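# Phone onto comic book, closed laptop onto its stand

## Task

Put the phone down so it lies flat with all of it resting on the comic book. Also set the closed laptop on the laptop stand with its top face upward and one of its long edges resting against the stand's lips. At the end, neither gripper may be in contact with the phone or the laptop.

## Robot and tools

Robot: two arms, left_arm and right_arm, each ending in a two-finger gripper. The fingers extend along the gripper's own +z axis and close along its y axis. The reported hand point sits between the finger pads, roughly 1 cm short of the fingertips. Joint friction and arm weight often leave a gripper a centimetre or more from where it was sent, even in free air, so a small gap is not proof of contact.

Frame: all positions, velocities and targets use the scene frame. Its origin is at table-top height, halfway between the two arms' nominal bases. +z points up, +x points out across the table, and left_arm is on the +y side. These arm names do not match the left and right of the camera pictures. Printed hand positions and orientations can be wrong by a few centimetres, more at long reach. A BASES line, if present, gives the true base locations.

The row: every motion argument is built from rows of exactly 14 numbers, each between -1 and 1, covering both arms even when only one moves. Order: dx, dy, dz, rx, ry, rz, opening for left_arm, followed by the same seven for right_arm. dx, dy, dz are an offset (not a pose) along the scene axes, measured from that arm's Hand target at the moment the action or move begins; 1.0 equals 0.6 m. rx, ry, rz form a single rotation vector offset about the Hand target's position; 1.0 equals 180 degrees. Opening is absolute: +1 fully open (0.094 m), -1 shut. Sending all six pose numbers as 0 re-requests the current Hand target; a 0 in the opening slot is a real command to half-open, so to keep a gripper unchanged, resend its present opening (see Tool commands in the result). Commanded orientation is clipped to within 40 degrees of the measured one each step.

execute_actions: argument actions is a list of up to 15 actions; each action is a list of up to 15 rows, one per 1/30 s step, the last row held for the remaining steps of that action. Every row of an action counts from the same starting Hand target, and the next action starts from the new one, so repeating an offset keeps moving further. An empty list just reports state and images. Optional cameras chooses images: omitted, null or ["all"] for all, [] for none; names are cam_head_left and cam_head_right (896x504).

move: target is one 14-number row or a list of up to 15 rows; every row is an offset from the Hand targets at the move's start, not from the previous row. speed is path speed in m/s (0.002 to 4.3, default 0.25; rotation up to twice that in rad/s), one value or one per target. blend (m) rounds corners between listed targets. opening_speed (0.2 or more, scale units per second) makes fingers change gradually; use a low value to close on fragile items. blocking=false returns after about 0.5 s while the move continues. Paths are straight, ignore obstacles and the other arm, and stop after 10 s even if unfinished. The result adds a move: line, e.g. done, off_target, moving, held or fault, plus limits such as paced (pose clipped) or held (steps withheld by a check). done means at rest within 10 mm and 2 degrees; neither done nor off_target tells you about contact.

wait: seconds from 0 to 10; arms keep their last command. stop: brakes a running move (needs stopping distance). zoom_image: camera plus region [x0, y0, x1, y1] in pixels, at most 504 by 504, from that camera's latest image. finished_scene: scene number (1 or 2); ends the scene for good, so call it only when both placements are complete and both grippers are clear.

Results: end_effector_position in metres and end_effector_quat_wxyz, Hand target, Joint positions (last entry per arm is finger gap in metres), Joint velocities ("within noise" means still), Joint torques (wrap at ±28 N m for joints 3 and 4), grip_measured (same scale as opening, may read a few mm off; it tracks the command, so it does not reveal first contact), grip_effort_nm (motor effort, negative closing, with offset and friction residue). Joint ranges in rad: waist ±2.880, shoulder 0 to 3.142, elbow 0 to 3.019, wrist pitch -1.693 to 1.571, wrist yaw ±1.571, wrist roll ±2.094.

Cautions: nothing may fall off the table or be left off it. Avoid dropping items, releasing moving items, fast impacts and hard presses; faster moves and targets far past a contact push harder. A blocked arm keeps pressing until sent back past its gripper. Never let the grippers or arms collide or close on each other. Keep paths away from an arm's own base, which can flip its shoulder. Holding loads, stretching out or pushing at unreachable poses heats motors; a MOTOR HOT line warns, and at 100 °C that arm goes limp for 30 to 60 s or more. Loose objects may occasionally get nudged by outside pushes, so check the final state before finishing.

Each tool is called after "Emit:" by a JSON object that holds its "name" and its "arguments".

## Session

Emit:
{"name": "execute_actions", "arguments": {"actions": []}}

Scene clock: 0.00 s.
left_arm: end_effector_position=(+0.4917, +0.7724, +0.2723) grip_measured=+1.000 grip_effort_nm=n/a end_effector_quat_wxyz=(+0.538, +0.343, +0.763, +0.102) | right_arm: end_effector_position=(+0.0817, -0.5453, +0.1551) grip_measured=+1.000 grip_effort_nm=n/a end_effector_quat_wxyz=(-0.018, +0.931, +0.365, +0.017)
Joint positions: left_arm=[1.045 1.959 1.826 -0.901 1.086 1.589 0.094] | right_arm=[-1.159 1.068 0.818 -1.355 -0.035 1.239 0.094]
Joint velocities: within noise
Joint torques (N m): no reading
Motor temperatures (°C): left_arm=[23 25 27 24 28 25 28] | right_arm=[27 30 27 25 24 24 25]
Heat: left arm: hottest wrist yaw 28 °C; right arm: hottest shoulder 30 °C.
Hand target: left_arm +0.4939, +0.7763, +0.2941; +0.539, +0.352, +0.755, +0.121 | right_arm +0.0850, -0.5527, +0.1634; -0.006, +0.931, +0.366, +0.017
Tool commands: left_gripper/opening=+1.0 right_gripper/opening=+1.0

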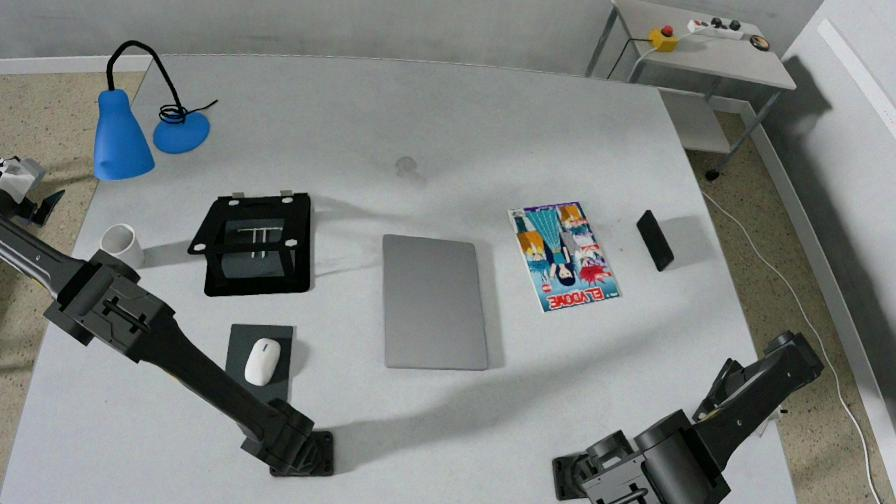

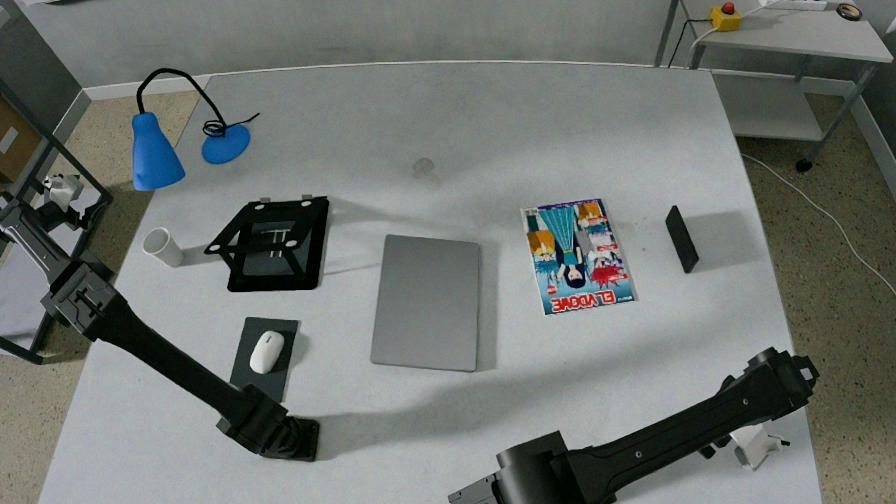

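Emit:
{"name": "zoom_image", "arguments": {"camera": "cam_head_left", "region": [160, 170, 340, 310]}}

Emit:
{"name": "zoom_image", "arguments": {"camera": "cam_head_right", "region": [200, 170, 380, 310]}}

Emit:
{"name": "zoom_image", "arguments": {"camera": "cam_head_left", "region": [490, 180, 720, 330]}}

Emit:
{"name": "zoom_image", "arguments": {"camera": "cam_head_right", "region": [490, 180, 720, 330]}}

Emit:
{"name": "zoom_image", "arguments": {"camera": "cam_head_left", "region": [370, 220, 510, 380]}}

Emit:
{"name": "zoom_image", "arguments": {"camera": "cam_head_right", "region": [360, 220, 500, 380]}}

Scaled by 2.800.

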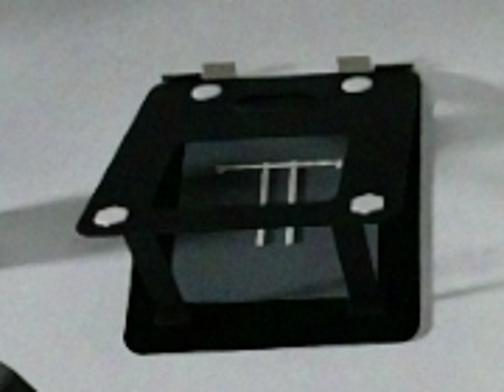

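Scaled by 2.800.

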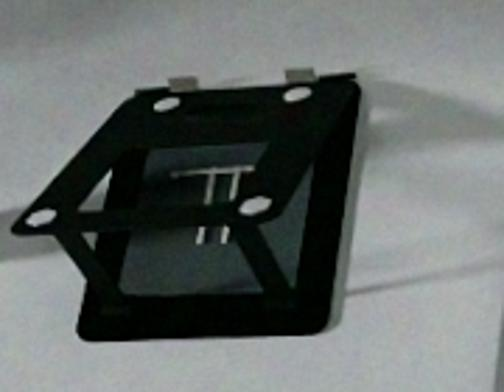

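Scaled by 2.191.

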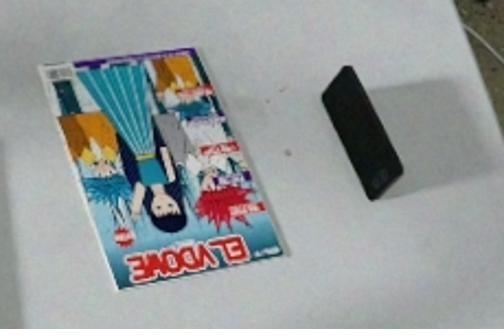

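Scaled by 2.191.

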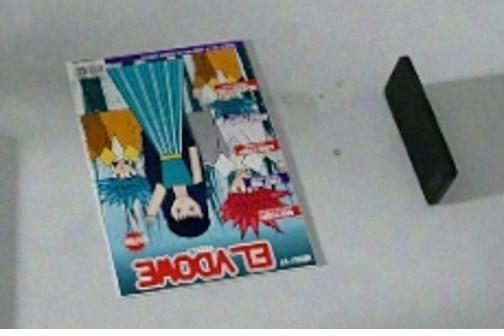

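Scaled by 3.150.

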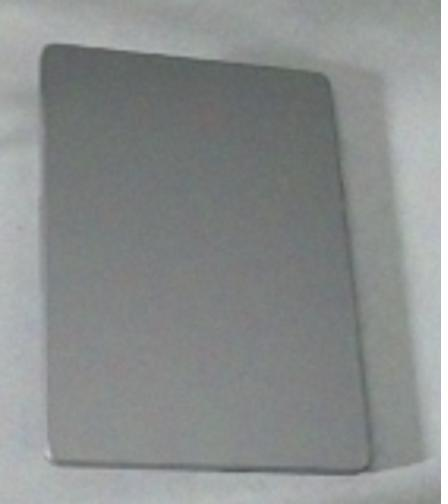

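Scaled by 3.150.

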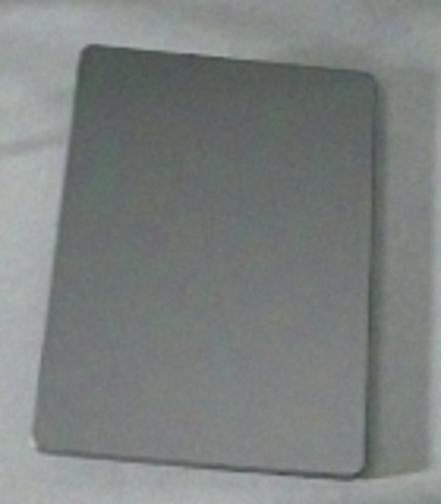

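Emit:
{"name": "move", "arguments": {"target": [-0.073,-0.793,0.01,-0.084,0.3745,0.2447,1,0.525,0.255,0.228,0,0,0.76,1], "speed": 0.4}}

Scene clock: 40.53 s.
left_arm: end_effector_position=(+0.4333, +0.3015, +0.2776) grip_measured=+1.000 grip_effort_nm=0.022 end_effector_quat_wxyz=(-0.024, +0.000, +1.000, -0.005) | right_arm: end_effector_position=(+0.3835, -0.3999, +0.2861) grip_measured=+1.000 grip_effort_nm=-0.022 end_effector_quat_wxyz=(-0.028, +0.011, +1.000, +0.002)
Joint positions: left_arm=[0.119 1.433 1.454 -1.641 0.004 0.148 0.094] | right_arm=[-0.218 1.477 1.524 -1.672 0.006 -0.19 0.094]
Joint velocities: within noise
Joint torques (N m): left_arm=[-1.9 -12.4 17.13 -0.31 -0.11 -0.05] | right_arm=[1.03 -12.86 12.79 -0.31 0.02 0.03]
Motor temperatures (°C): left_arm=[23 28 31 24 28 24 27] | right_arm=[27 31 34 25 24 24 25]
Heat: left arm: hottest elbow 31 °C; right arm: hottest elbow 34 °C.
Hand target: left_arm +0.4501, +0.3004, +0.3001; +0.000, +0.000, +1.000, +0.000 | right_arm +0.4000, -0.3997, +0.3003; -0.018, +0.003, +1.000, +0.001
Off the commanded pose: left_arm 0.028 m, 3 deg | right_arm 0.022 m, 1 deg.
joint sent to its limit (right arm) — joint 4 (wrist pitch), lower limit. The joint targets still meet the commanded pose.
move: off_target (left_arm, right_arm)

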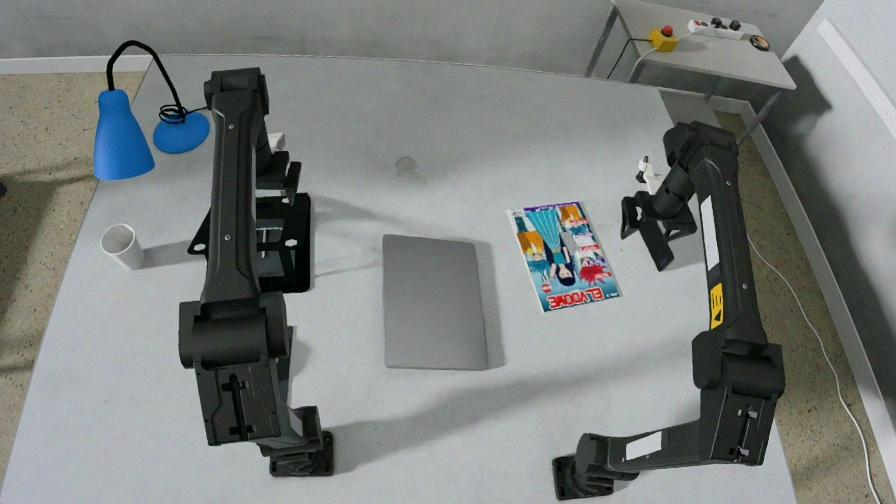

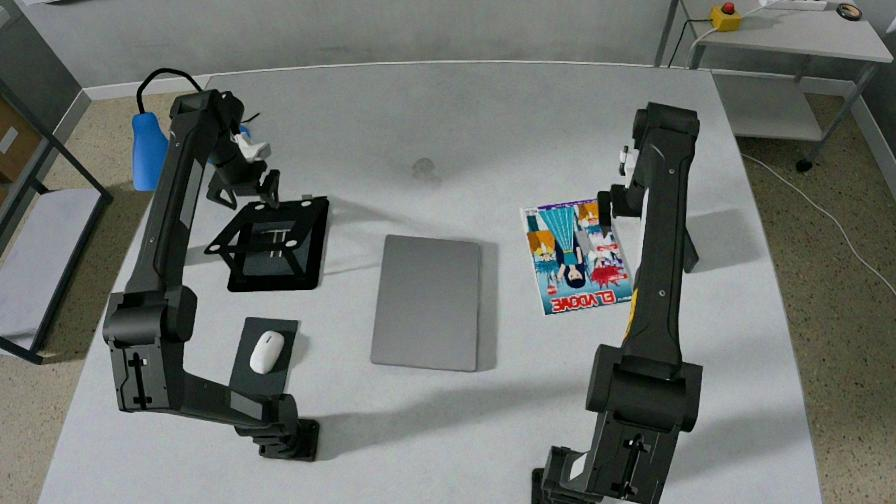

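Emit:
{"name": "move", "arguments": {"target": [-0.25,0.3,0,0,0,0,1,0.167,-0.267,-0.15,0,0,0.078,1], "speed": 0.4}}

Emit:
{"name": "zoom_image", "arguments": {"camera": "cam_head_left", "region": [590, 130, 770, 300]}}

Emit:
{"name": "zoom_image", "arguments": {"camera": "cam_head_right", "region": [590, 130, 770, 300]}}

Scene clock: 68.33 s.
left_arm: end_effector_position=(+0.3049, +0.4795, +0.3009) grip_measured=+1.000 grip_effort_nm=0.017 end_effector_quat_wxyz=(+0.004, +0.002, +1.000, +0.005) | right_arm: end_effector_position=(+0.4864, -0.5513, +0.2011) grip_measured=+1.000 grip_effort_nm=-0.027 end_effector_quat_wxyz=(-0.029, -0.118, +0.993, +0.004)
Joint positions: left_arm=[0.683 1.281 1.37 -1.647 -0.003 0.715 0.094] | right_arm=[-0.436 1.879 1.815 -1.561 0.024 -0.667 0.094]
Joint velocities: within noise
Joint torques (N m): left_arm=[-0.67 -11.16 10.29 0.05 0.14 0.11] | right_arm=[0.21 -19.49 12.51 -0.29 -0.06 0.11]
Motor temperatures (°C): left_arm=[23 27 37 24 27 24 27] | right_arm=[27 31 41 25 24 24 25]
Heat: left arm: hottest elbow 37 °C; right arm: hottest elbow 41 °C.
Hand target: left_arm +0.3001, +0.4804, +0.3002; +0.000, +0.000, +1.000, +0.000 | right_arm +0.5002, -0.5600, +0.2102; -0.018, -0.119, +0.993, -0.002
Off the commanded pose: left_arm 0.005 m, 1 deg | right_arm 0.019 m, 1 deg.
move: off_target (right_arm)

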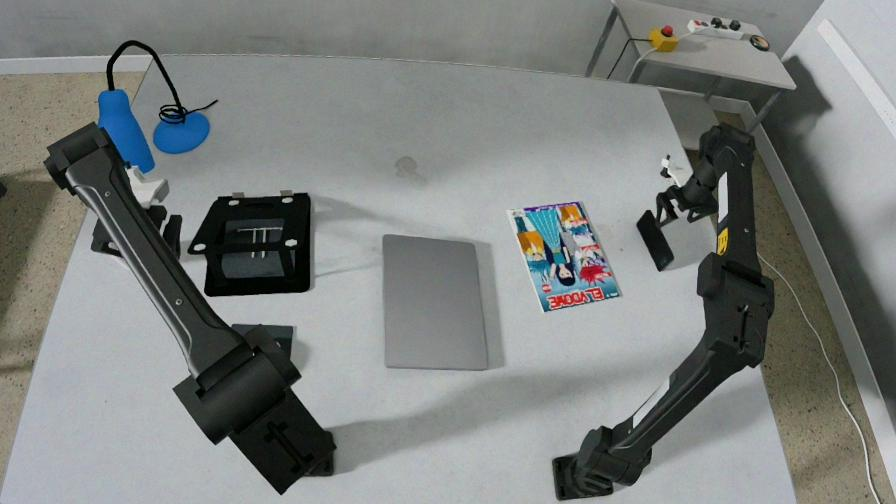

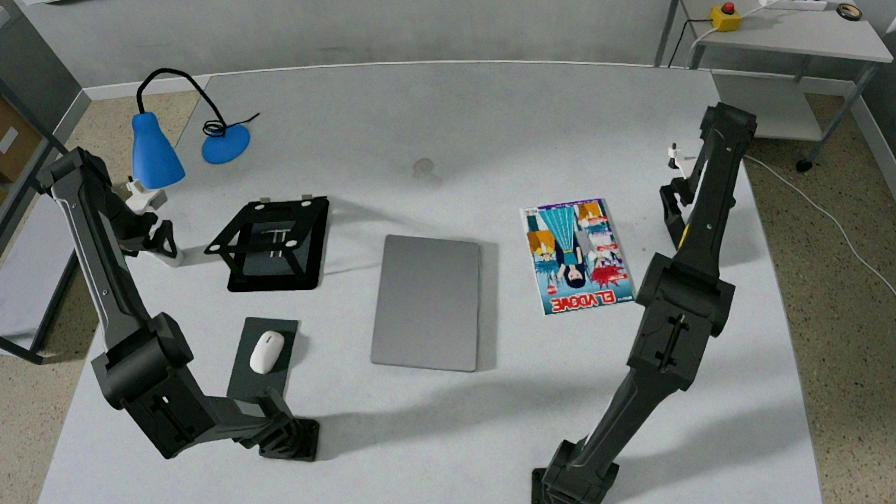

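Scaled by 2.800.

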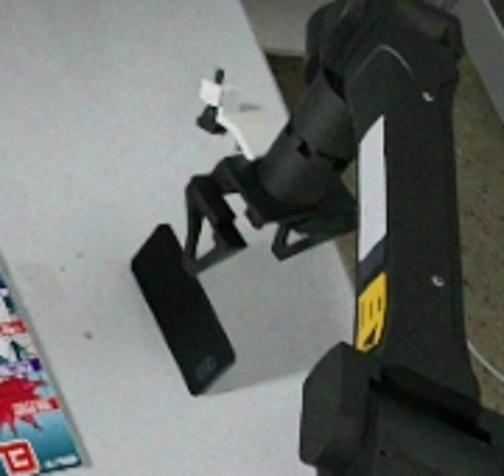

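Scaled by 2.800.

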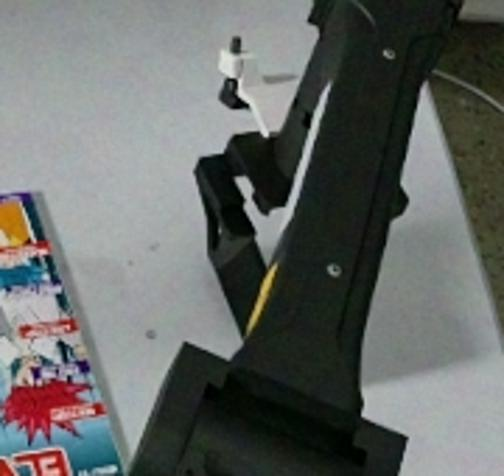

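Emit:
{"name": "move", "arguments": {"target": [0,0,0,0,0,0,1,0.02,-0.018,-0.15,0,0,0,1], "speed": 0.25}}

Emit:
{"name": "zoom_image", "arguments": {"camera": "cam_head_left", "region": [610, 160, 740, 290]}}

Emit:
{"name": "zoom_image", "arguments": {"camera": "cam_head_right", "region": [610, 160, 740, 290]}}

Scene clock: 74.73 s.
left_arm: end_effector_position=(+0.3049, +0.4795, +0.3009) grip_measured=+1.000 grip_effort_nm=0.022 end_effector_quat_wxyz=(+0.004, +0.002, +1.000, +0.005) | right_arm: end_effector_position=(+0.5122, -0.5651, +0.1295) grip_measured=+1.000 grip_effort_nm=-0.022 end_effector_quat_wxyz=(-0.016, -0.120, +0.993, -0.004)
Joint positions: left_arm=[0.683 1.281 1.37 -1.647 -0.003 0.716 0.094] | right_arm=[-0.439 1.966 1.759 -1.387 0.023 -0.675 0.094]
Joint velocities: within noise
Joint torques (N m): left_arm=[-0.67 -11.16 10.13 -0.01 0.13 0.1] | right_arm=[-0.21 -21.66 8.01 0.46 -0.05 0.12]
Motor temperatures (°C): left_arm=[23 27 36 24 27 24 27] | right_arm=[27 31 42 25 24 24 25]
Heat: left arm: hottest elbow 36 °C; right arm: hottest elbow 42 °C.
Hand target: left_arm +0.3001, +0.4804, +0.3002; +0.000, +0.000, +1.000, +0.000 | right_arm +0.5121, -0.5707, +0.1202; -0.018, -0.119, +0.993, -0.001
Off the commanded pose: left_arm 0.005 m, 1 deg | right_arm 0.011 m, 0 deg.
move: off_target (right_arm)

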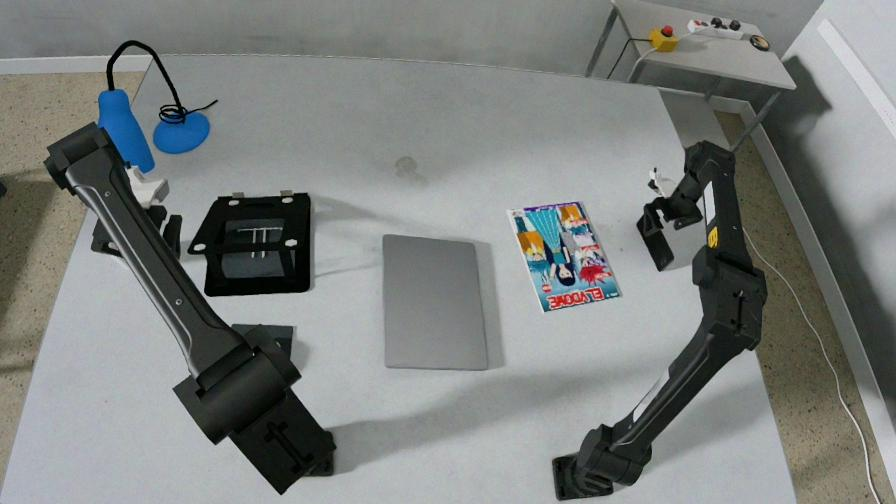

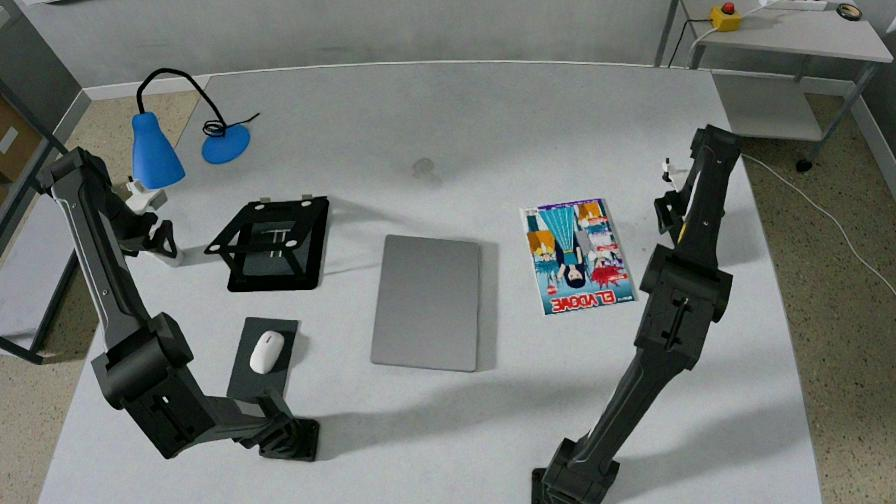

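Scaled by 3.877.

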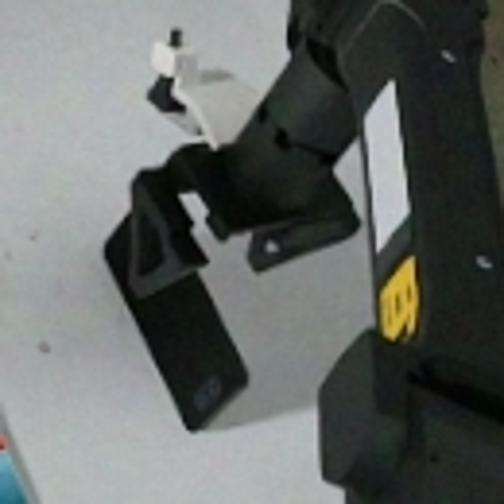

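Scaled by 3.877.

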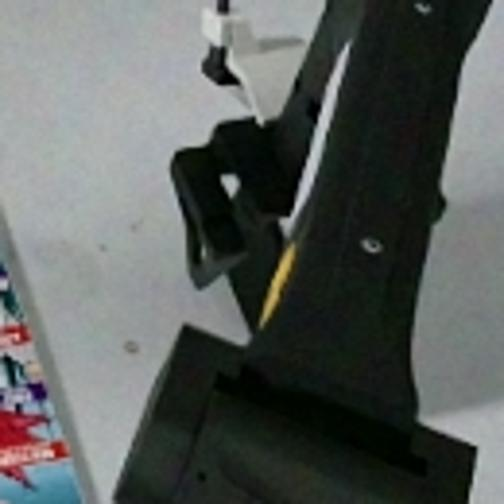

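Emit:
{"name": "move", "arguments": {"target": [0,0,0,0,0,0,1,0.042,-0.08,0,0,0,0,1], "speed": 0.25}}

Emit:
{"name": "zoom_image", "arguments": {"camera": "cam_head_left", "region": [610, 160, 740, 290]}}

Emit:
{"name": "zoom_image", "arguments": {"camera": "cam_head_right", "region": [610, 160, 740, 290]}}

Scene clock: 84.87 s.
left_arm: end_effector_position=(+0.3049, +0.4795, +0.3009) grip_measured=+1.000 grip_effort_nm=0.017 end_effector_quat_wxyz=(+0.004, +0.002, +1.000, +0.005) | right_arm: end_effector_position=(+0.5236, -0.6094, +0.1165) grip_measured=+1.000 grip_effort_nm=-0.027 end_effector_quat_wxyz=(-0.026, -0.117, +0.993, +0.004)
Joint positions: left_arm=[0.683 1.281 1.37 -1.647 -0.003 0.716 0.094] | right_arm=[-0.496 2.074 1.897 -1.44 0.023 -0.725 0.094]
Joint velocities: within noise
Joint torques (N m): left_arm=[0.03 -10.81 10.29 0.06 0.14 0.09] | right_arm=[0.26 -21.77 12.48 -0.17 0 0.07]
Motor temperatures (°C): left_arm=[23 27 36 24 27 24 27] | right_arm=[27 32 40 25 24 23 25]
Heat: left arm: hottest elbow 36 °C; right arm: hottest elbow 40 °C.
Hand target: left_arm +0.3001, +0.4804, +0.3002; +0.000, +0.000, +1.000, +0.000 | right_arm +0.5374, -0.6188, +0.1203; -0.018, -0.120, +0.993, -0.002
Off the commanded pose: left_arm 0.005 m, 1 deg | right_arm 0.017 m, 1 deg.
move: off_target (right_arm)

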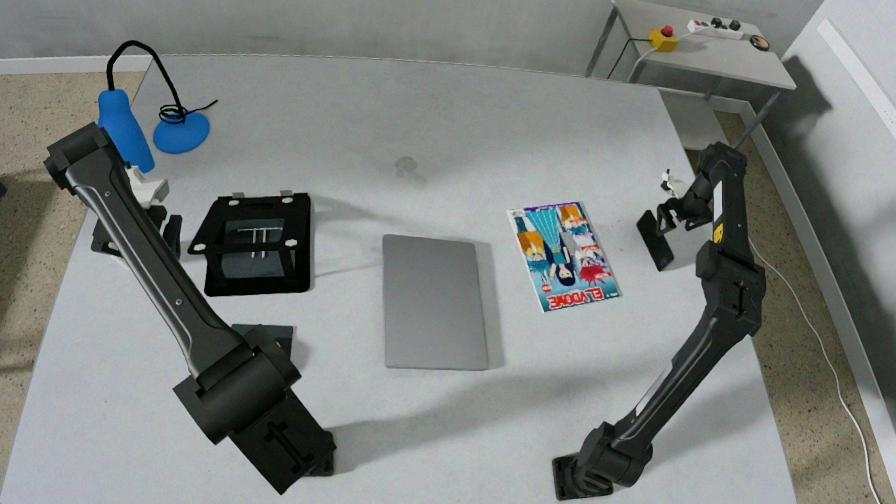

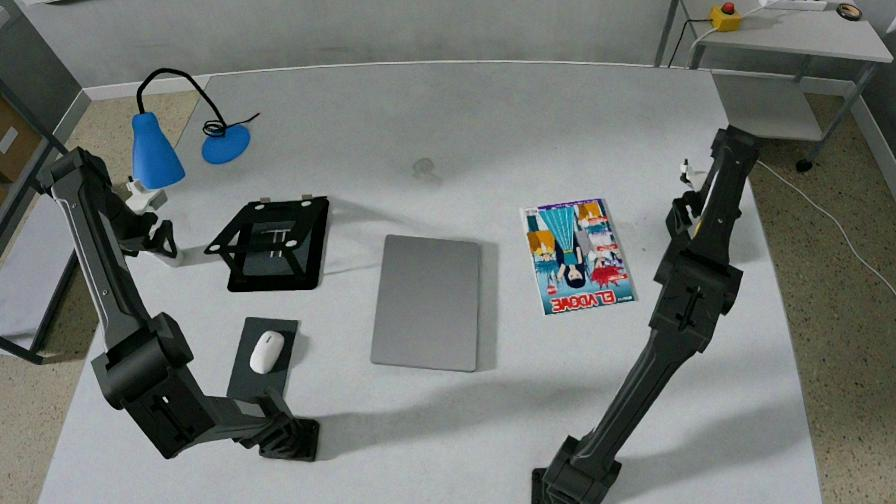

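Scaled by 3.877.

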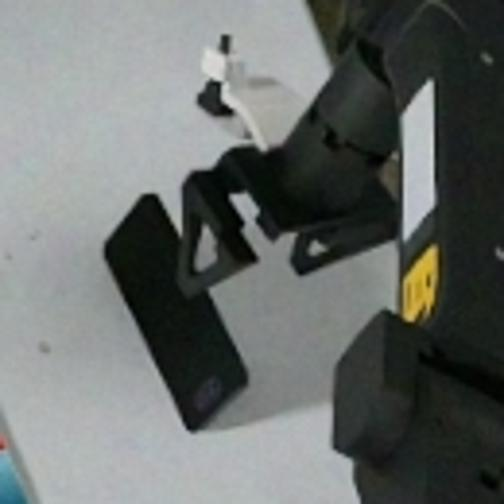

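Scaled by 3.877.

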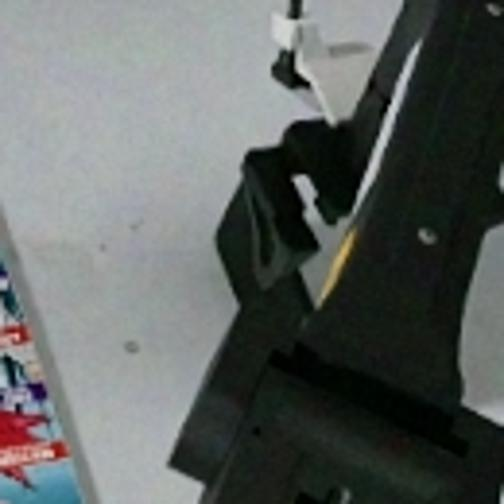

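Emit:
{"name": "move", "arguments": {"target": [[0,0,0,0,0,0,1,0.036,0.008,0,0,0,0,1],[0,0,0,0,0,0,1,0.036,0.008,-0.095,0,0,0,1]], "speed": 0.12}}

Emit:
{"name": "zoom_image", "arguments": {"camera": "cam_head_left", "region": [610, 160, 740, 290]}}

Emit:
{"name": "zoom_image", "arguments": {"camera": "cam_head_right", "region": [610, 160, 740, 290]}}

Scene clock: 91.40 s.
left_arm: end_effector_position=(+0.3049, +0.4795, +0.3009) grip_measured=+1.000 grip_effort_nm=0.017 end_effector_quat_wxyz=(+0.004, +0.002, +1.000, +0.005) | right_arm: end_effector_position=(+0.5570, -0.6216, +0.0884) grip_measured=+1.000 grip_effort_nm=-0.022 end_effector_quat_wxyz=(-0.005, -0.117, +0.993, -0.011)
Joint positions: left_arm=[0.683 1.281 1.37 -1.647 -0.003 0.716 0.094] | right_arm=[-0.488 2.158 1.963 -1.372 0.023 -0.718 0.094]
Joint velocities: within noise
Joint torques (N m): left_arm=[-0.62 -10.99 10.13 -0.12 0.16 0.12] | right_arm=[1.14 -23.47 7.39 0.61 -0.01 0.22]
Motor temperatures (°C): left_arm=[23 27 35 24 27 24 27] | right_arm=[27 33 40 25 24 23 25]
Heat: left arm: hottest elbow 35 °C; right arm: hottest elbow 40 °C.
Hand target: left_arm +0.3001, +0.4804, +0.3002; +0.000, +0.000, +1.000, +0.000 | right_arm +0.5589, -0.6139, +0.0633; -0.018, -0.120, +0.993, -0.002
Off the commanded pose: left_arm 0.005 m, 1 deg | right_arm 0.026 m, 2 deg.
move: off_target (right_arm)

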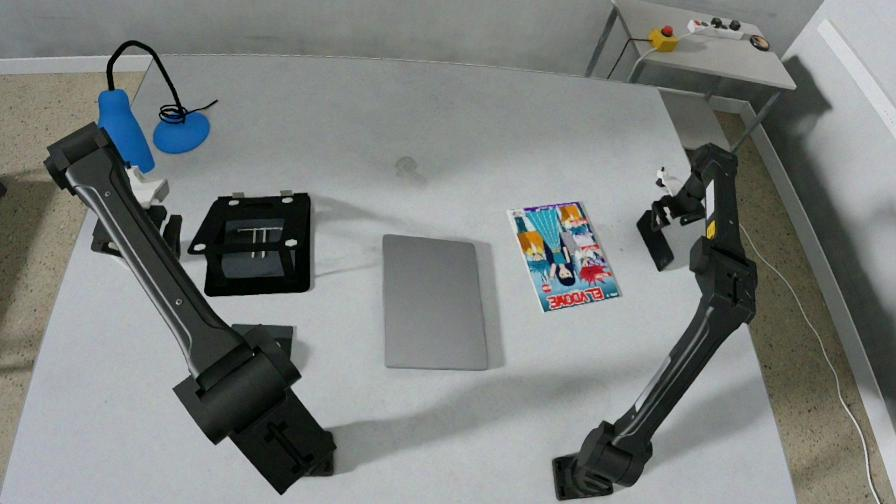

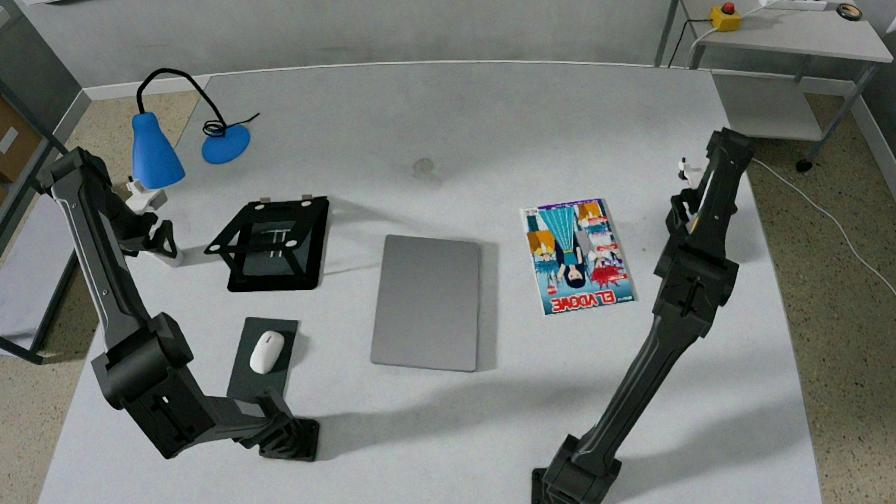

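Scaled by 3.877.

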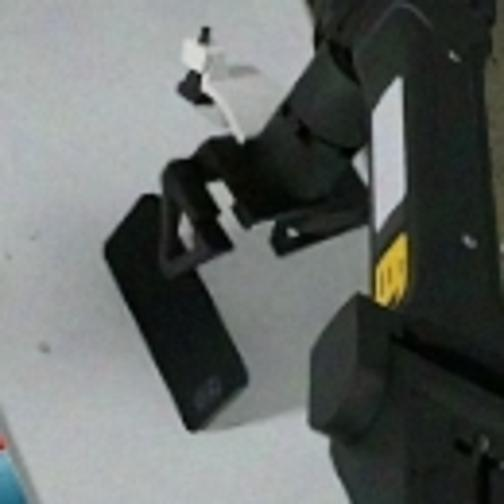

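Scaled by 3.877.

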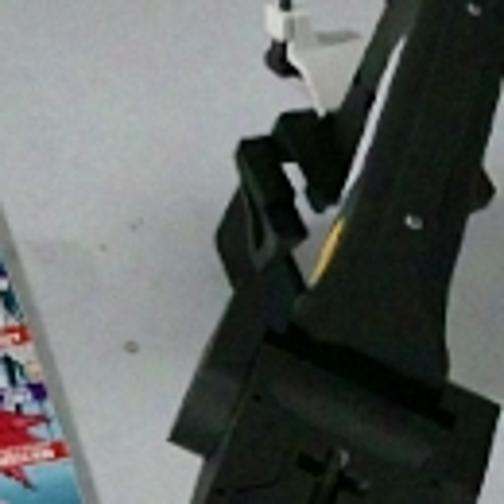

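Emit:
{"name": "move", "arguments": {"target": [[0,0,0,0,0,0,1,0.0,0.038,0,0,0,0,1],[0,0,0,0,0,0,1,0.0,0.038,-0.03,0,0,0,1]], "speed": 0.12}}

Emit:
{"name": "zoom_image", "arguments": {"camera": "cam_head_left", "region": [610, 160, 740, 290]}}

Emit:
{"name": "zoom_image", "arguments": {"camera": "cam_head_right", "region": [610, 160, 740, 290]}}

Scene clock: 99.13 s.
left_arm: end_effector_position=(+0.3049, +0.4795, +0.3009) grip_measured=+1.000 grip_effort_nm=0.017 end_effector_quat_wxyz=(+0.004, +0.002, +1.000, +0.005) | right_arm: end_effector_position=(+0.5602, -0.5955, +0.0623) grip_measured=+1.000 grip_effort_nm=-0.022 end_effector_quat_wxyz=(-0.009, -0.121, +0.993, -0.008)
Joint positions: left_arm=[0.683 1.281 1.37 -1.647 -0.003 0.716 0.094] | right_arm=[-0.451 2.158 1.893 -1.314 0.023 -0.688 0.094]
Joint velocities: within noise
Joint torques (N m): left_arm=[-1.03 -10.99 10.3 -0.09 0.11 0.11] | right_arm=[0.67 -24 7.19 0.51 -0.04 0.28]
Motor temperatures (°C): left_arm=[23 27 35 24 27 24 27] | right_arm=[27 33 38 25 24 23 25]
Heat: left arm: hottest elbow 35 °C; right arm: hottest elbow 38 °C.
Hand target: left_arm +0.3001, +0.4804, +0.3002; +0.000, +0.000, +1.000, +0.000 | right_arm +0.5590, -0.5911, +0.0453; -0.018, -0.119, +0.993, -0.002
Off the commanded pose: left_arm 0.005 m, 1 deg | right_arm 0.018 m, 1 deg.
move: off_target (right_arm)

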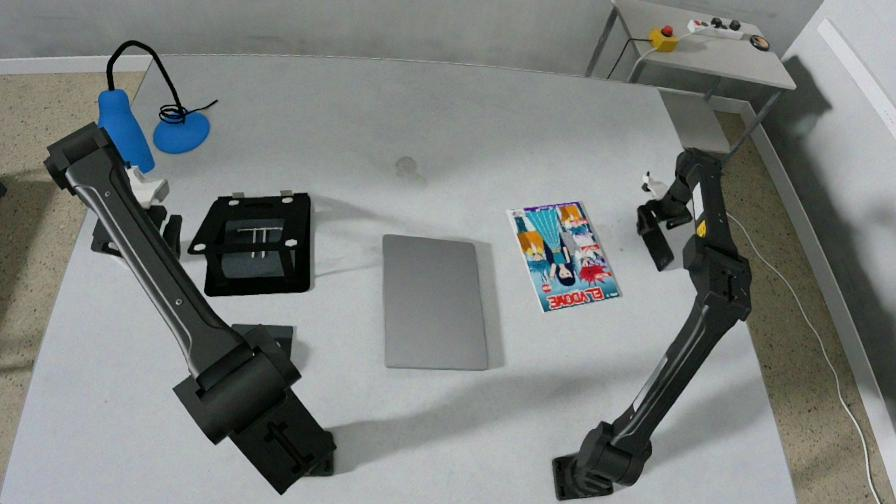

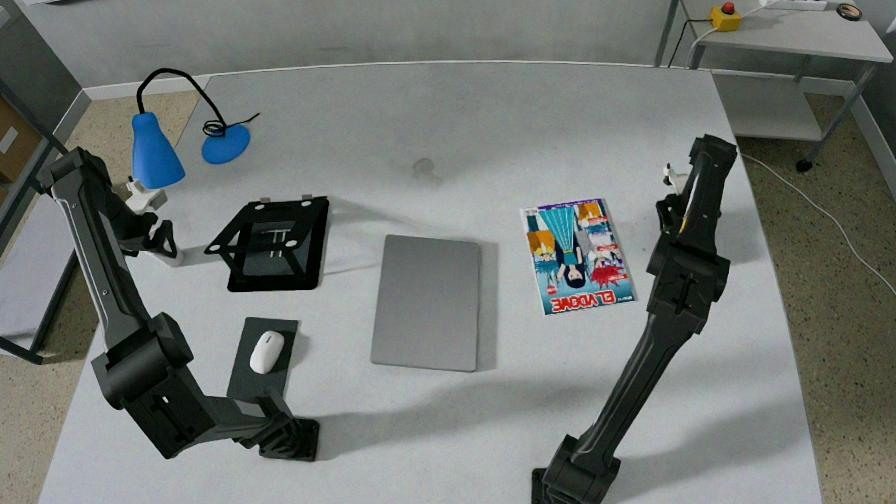

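Scaled by 3.877.

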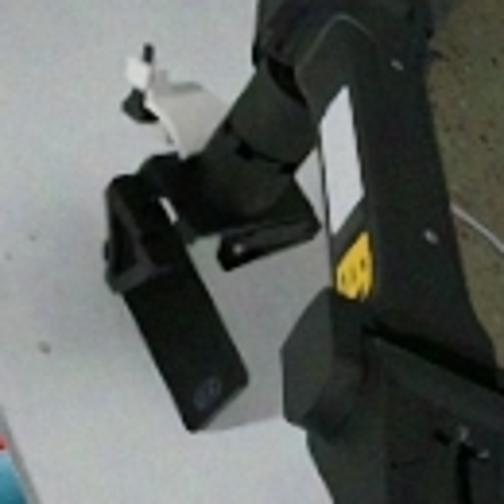

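Scaled by 3.877.

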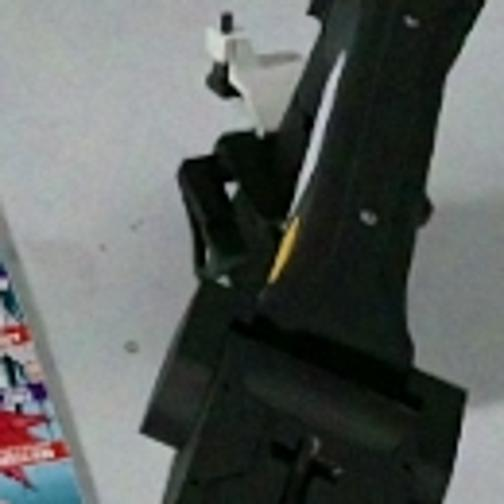

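Emit:
{"name": "move", "arguments": {"target": [[0,0,0,0,0,0,1,-0.025,-0.007,0,0,0,0,1],[0,0,0,0,0,0,1,-0.025,-0.007,0,0,0,0,-1]], "speed": 0.1, "opening_speed": 0.4}}

Emit:
{"name": "zoom_image", "arguments": {"camera": "cam_head_left", "region": [610, 160, 740, 290]}}

Scene clock: 108.80 s.
left_arm: end_effector_position=(+0.3049, +0.4795, +0.3009) grip_measured=+1.000 grip_effort_nm=0.017 end_effector_quat_wxyz=(+0.004, +0.002, +1.000, +0.005) | right_arm: end_effector_position=(+0.5484, -0.5905, +0.0425) grip_measured=-0.842 grip_effort_nm=-1.033 end_effector_quat_wxyz=(-0.021, -0.122, +0.992, +0.000)
Joint positions: left_arm=[0.683 1.281 1.37 -1.647 -0.003 0.716 0.094] | right_arm=[-0.452 2.158 1.838 -1.287 0.023 -0.69 0.007]
Joint velocities: within noise
Joint torques (N m): left_arm=[-0.32 -10.87 10.24 -0.08 0.13 0.07] | right_arm=[-0.32 -26.46 6.86 0.31 -0.03 0.1]
Motor temperatures (°C): left_arm=[23 26 34 24 27 24 27] | right_arm=[27 34 38 25 24 23 25]
Heat: left arm: hottest elbow 34 °C; right arm: hottest elbow 38 °C.
Hand target: left_arm +0.3001, +0.4804, +0.3002; +0.000, +0.000, +1.000, +0.000 | right_arm +0.5440, -0.5953, +0.0454; -0.018, -0.120, +0.993, -0.002
Off the commanded pose: left_arm 0.005 m, 1 deg | right_arm 0.007 m, 0 deg.
move: done

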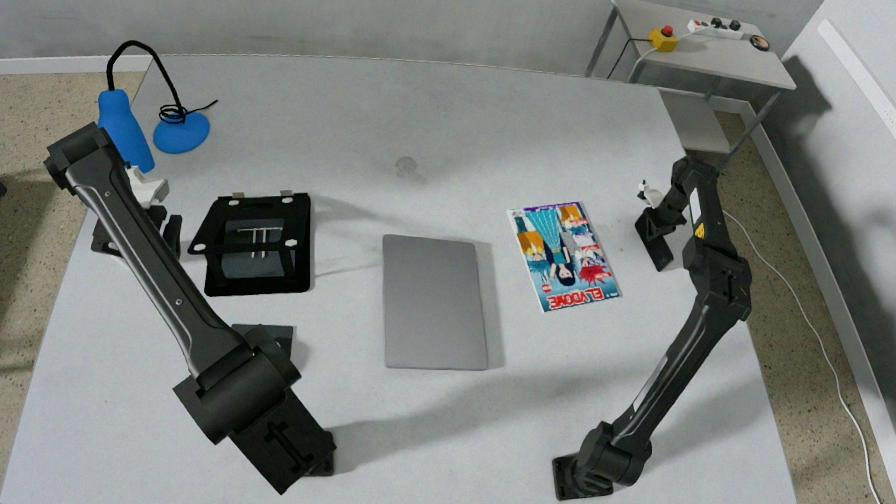

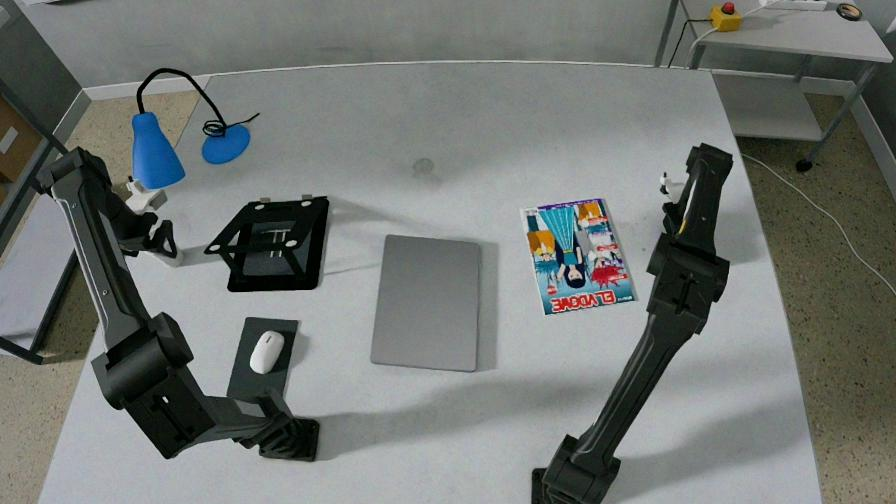

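Scaled by 3.877.

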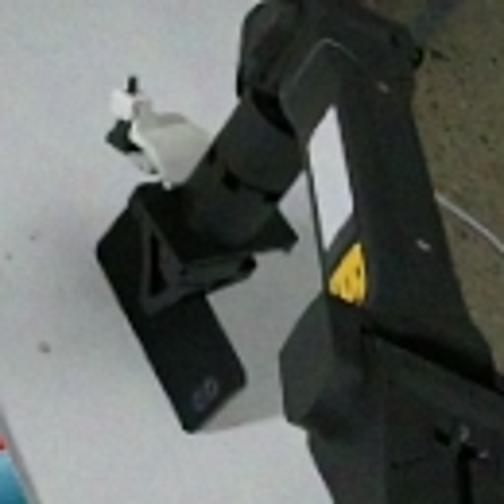

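Emit:
{"name": "move", "arguments": {"target": [[0,0,0,0,0,0,1,0,0,0.25,0,0,0,-1],[0,0,0,0,0,0,1,-0.04,0.375,0.225,0.377,0.094,0,-1]], "speed": 0.2}}

Emit:
{"name": "zoom_image", "arguments": {"camera": "cam_head_left", "region": [500, 150, 720, 330]}}

Emit:
{"name": "zoom_image", "arguments": {"camera": "cam_head_right", "region": [500, 150, 720, 330]}}

Scene clock: 120.43 s.
left_arm: end_effector_position=(+0.3049, +0.4795, +0.3009) grip_measured=+1.000 grip_effort_nm=0.012 end_effector_quat_wxyz=(+0.004, +0.002, +1.000, +0.005) | right_arm: end_effector_position=(+0.5241, -0.3776, +0.1612) grip_measured=-0.842 grip_effort_nm=-1.038 end_effector_quat_wxyz=(+0.058, -0.020, +0.872, +0.486)
Joint positions: left_arm=[0.683 1.281 1.37 -1.647 -0.003 0.716 0.094] | right_arm=[-0.383 2.025 1.696 -1.67 -0.962 -0.649 0.007]
Joint velocities: within noise
Joint torques (N m): left_arm=[-0.67 -10.75 10.29 -0.03 0.1 0.03] | right_arm=[1.03 -26.05 6.63 -0.9 -0.74 0.12]
Motor temperatures (°C): left_arm=[23 26 34 24 27 24 27] | right_arm=[27 36 37 25 24 23 26]
Heat: left arm: hottest elbow 34 °C; right arm: hottest elbow 37 °C.
Hand target: left_arm +0.3001, +0.4804, +0.3002; +0.000, +0.000, +1.000, +0.000 | right_arm +0.5199, -0.3704, +0.1802; -0.086, -0.108, +0.812, +0.567
Off the commanded pose: left_arm 0.005 m, 1 deg | right_arm 0.021 m, 23 deg.
joint sent to its limit (right arm) — joint 4 (wrist pitch), lower limit. The joint targets are off in orientation, not in position.
move: off_target (right_arm)

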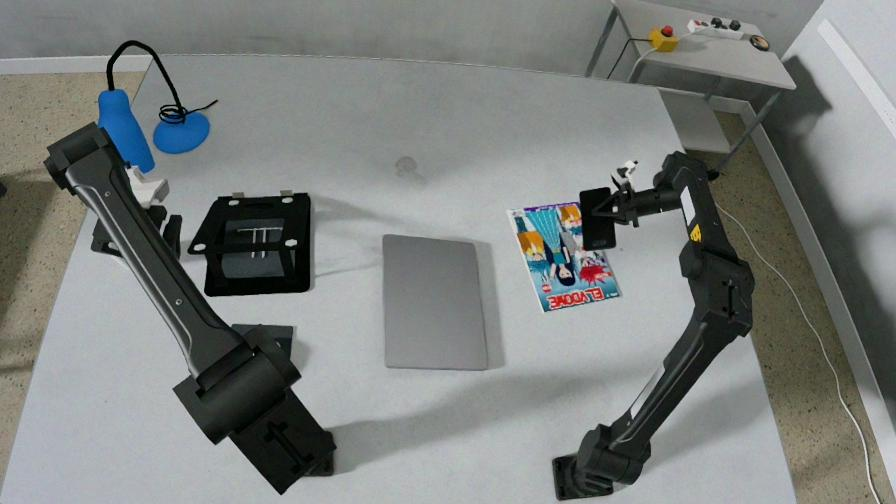

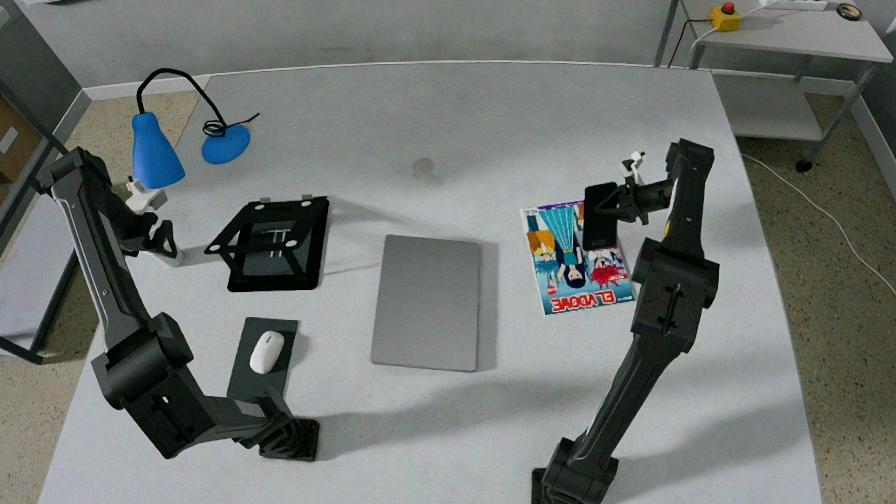

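Scaled by 2.291.

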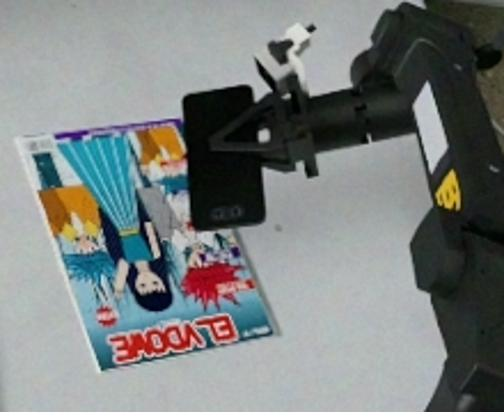

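Scaled by 2.291.

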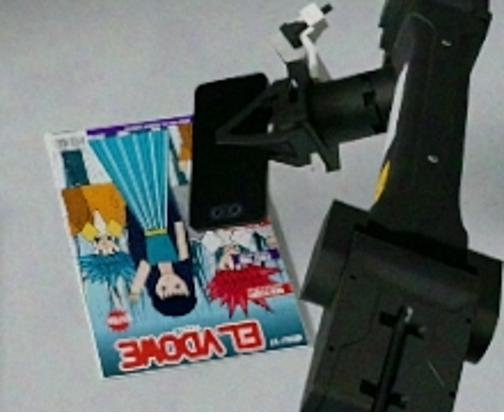

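Emit:
{"name": "move", "arguments": {"target": [0,0,0,0,0,0,1,0,0.02,-0.175,0,0,0,-1], "speed": 0.12}}

Emit:
{"name": "zoom_image", "arguments": {"camera": "cam_head_left", "region": [500, 150, 720, 330]}}

Emit:
{"name": "zoom_image", "arguments": {"camera": "cam_head_right", "region": [500, 150, 720, 330]}}

Scene clock: 130.43 s.
left_arm: end_effector_position=(+0.3049, +0.4795, +0.3009) grip_measured=+1.000 grip_effort_nm=0.017 end_effector_quat_wxyz=(+0.004, +0.002, +1.000, +0.005) | right_arm: end_effector_position=(+0.5187, -0.3648, +0.0793) grip_measured=-0.842 grip_effort_nm=-1.043 end_effector_quat_wxyz=(+0.014, -0.053, +0.863, +0.502)
Joint positions: left_arm=[0.683 1.281 1.37 -1.647 -0.003 0.716 0.094] | right_arm=[-0.359 2.172 1.687 -1.67 -0.934 -0.778 0.007]
Joint velocities: within noise
Joint torques (N m): left_arm=[-0.09 -11.34 10.14 0.1 0.11 0.11] | right_arm=[1.26 -21.77 7.06 -1.1 -0.51 0.08]
Motor temperatures (°C): left_arm=[23 26 34 24 27 24 27] | right_arm=[27 37 36 25 24 23 26]
Heat: left arm: hottest elbow 34 °C; right arm: hottest shoulder 37 °C.
Hand target: left_arm +0.3001, +0.4804, +0.3002; +0.000, +0.000, +1.000, +0.000 | right_arm +0.5200, -0.3584, +0.0754; -0.086, -0.108, +0.812, +0.567
Off the commanded pose: left_arm 0.005 m, 1 deg | right_arm 0.008 m, 16 deg.
joint sent to its limit (right arm) — joint 4 (wrist pitch), lower limit. The joint targets are off in orientation, not in position.
move: off_target (right_arm)

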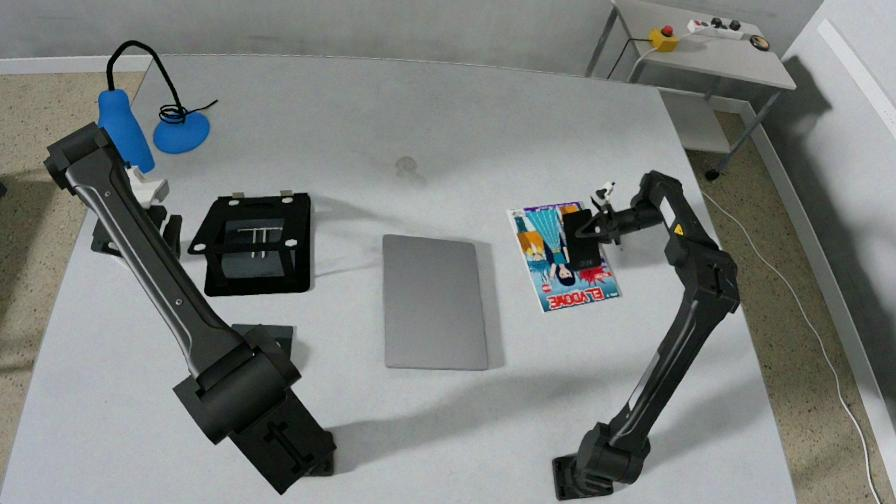

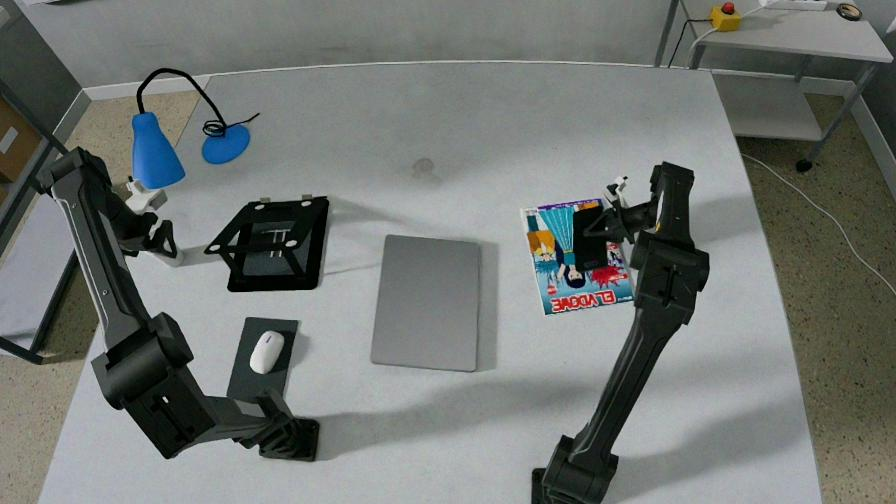

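Scaled by 2.291.

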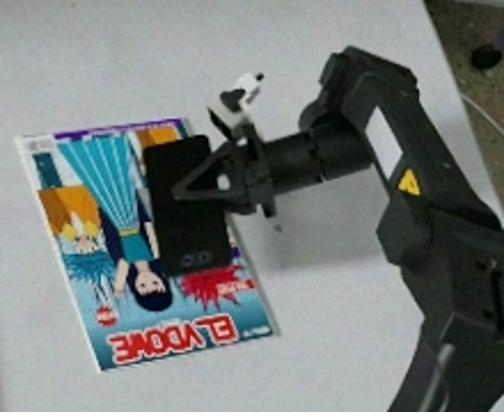

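Scaled by 2.291.

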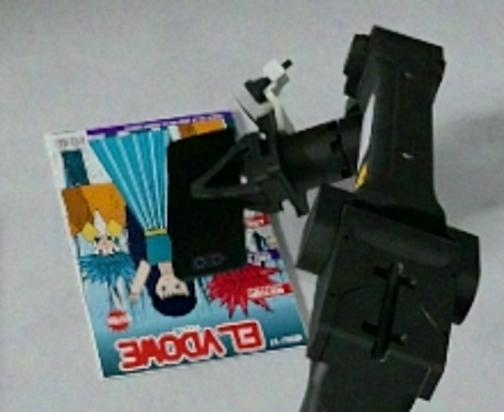

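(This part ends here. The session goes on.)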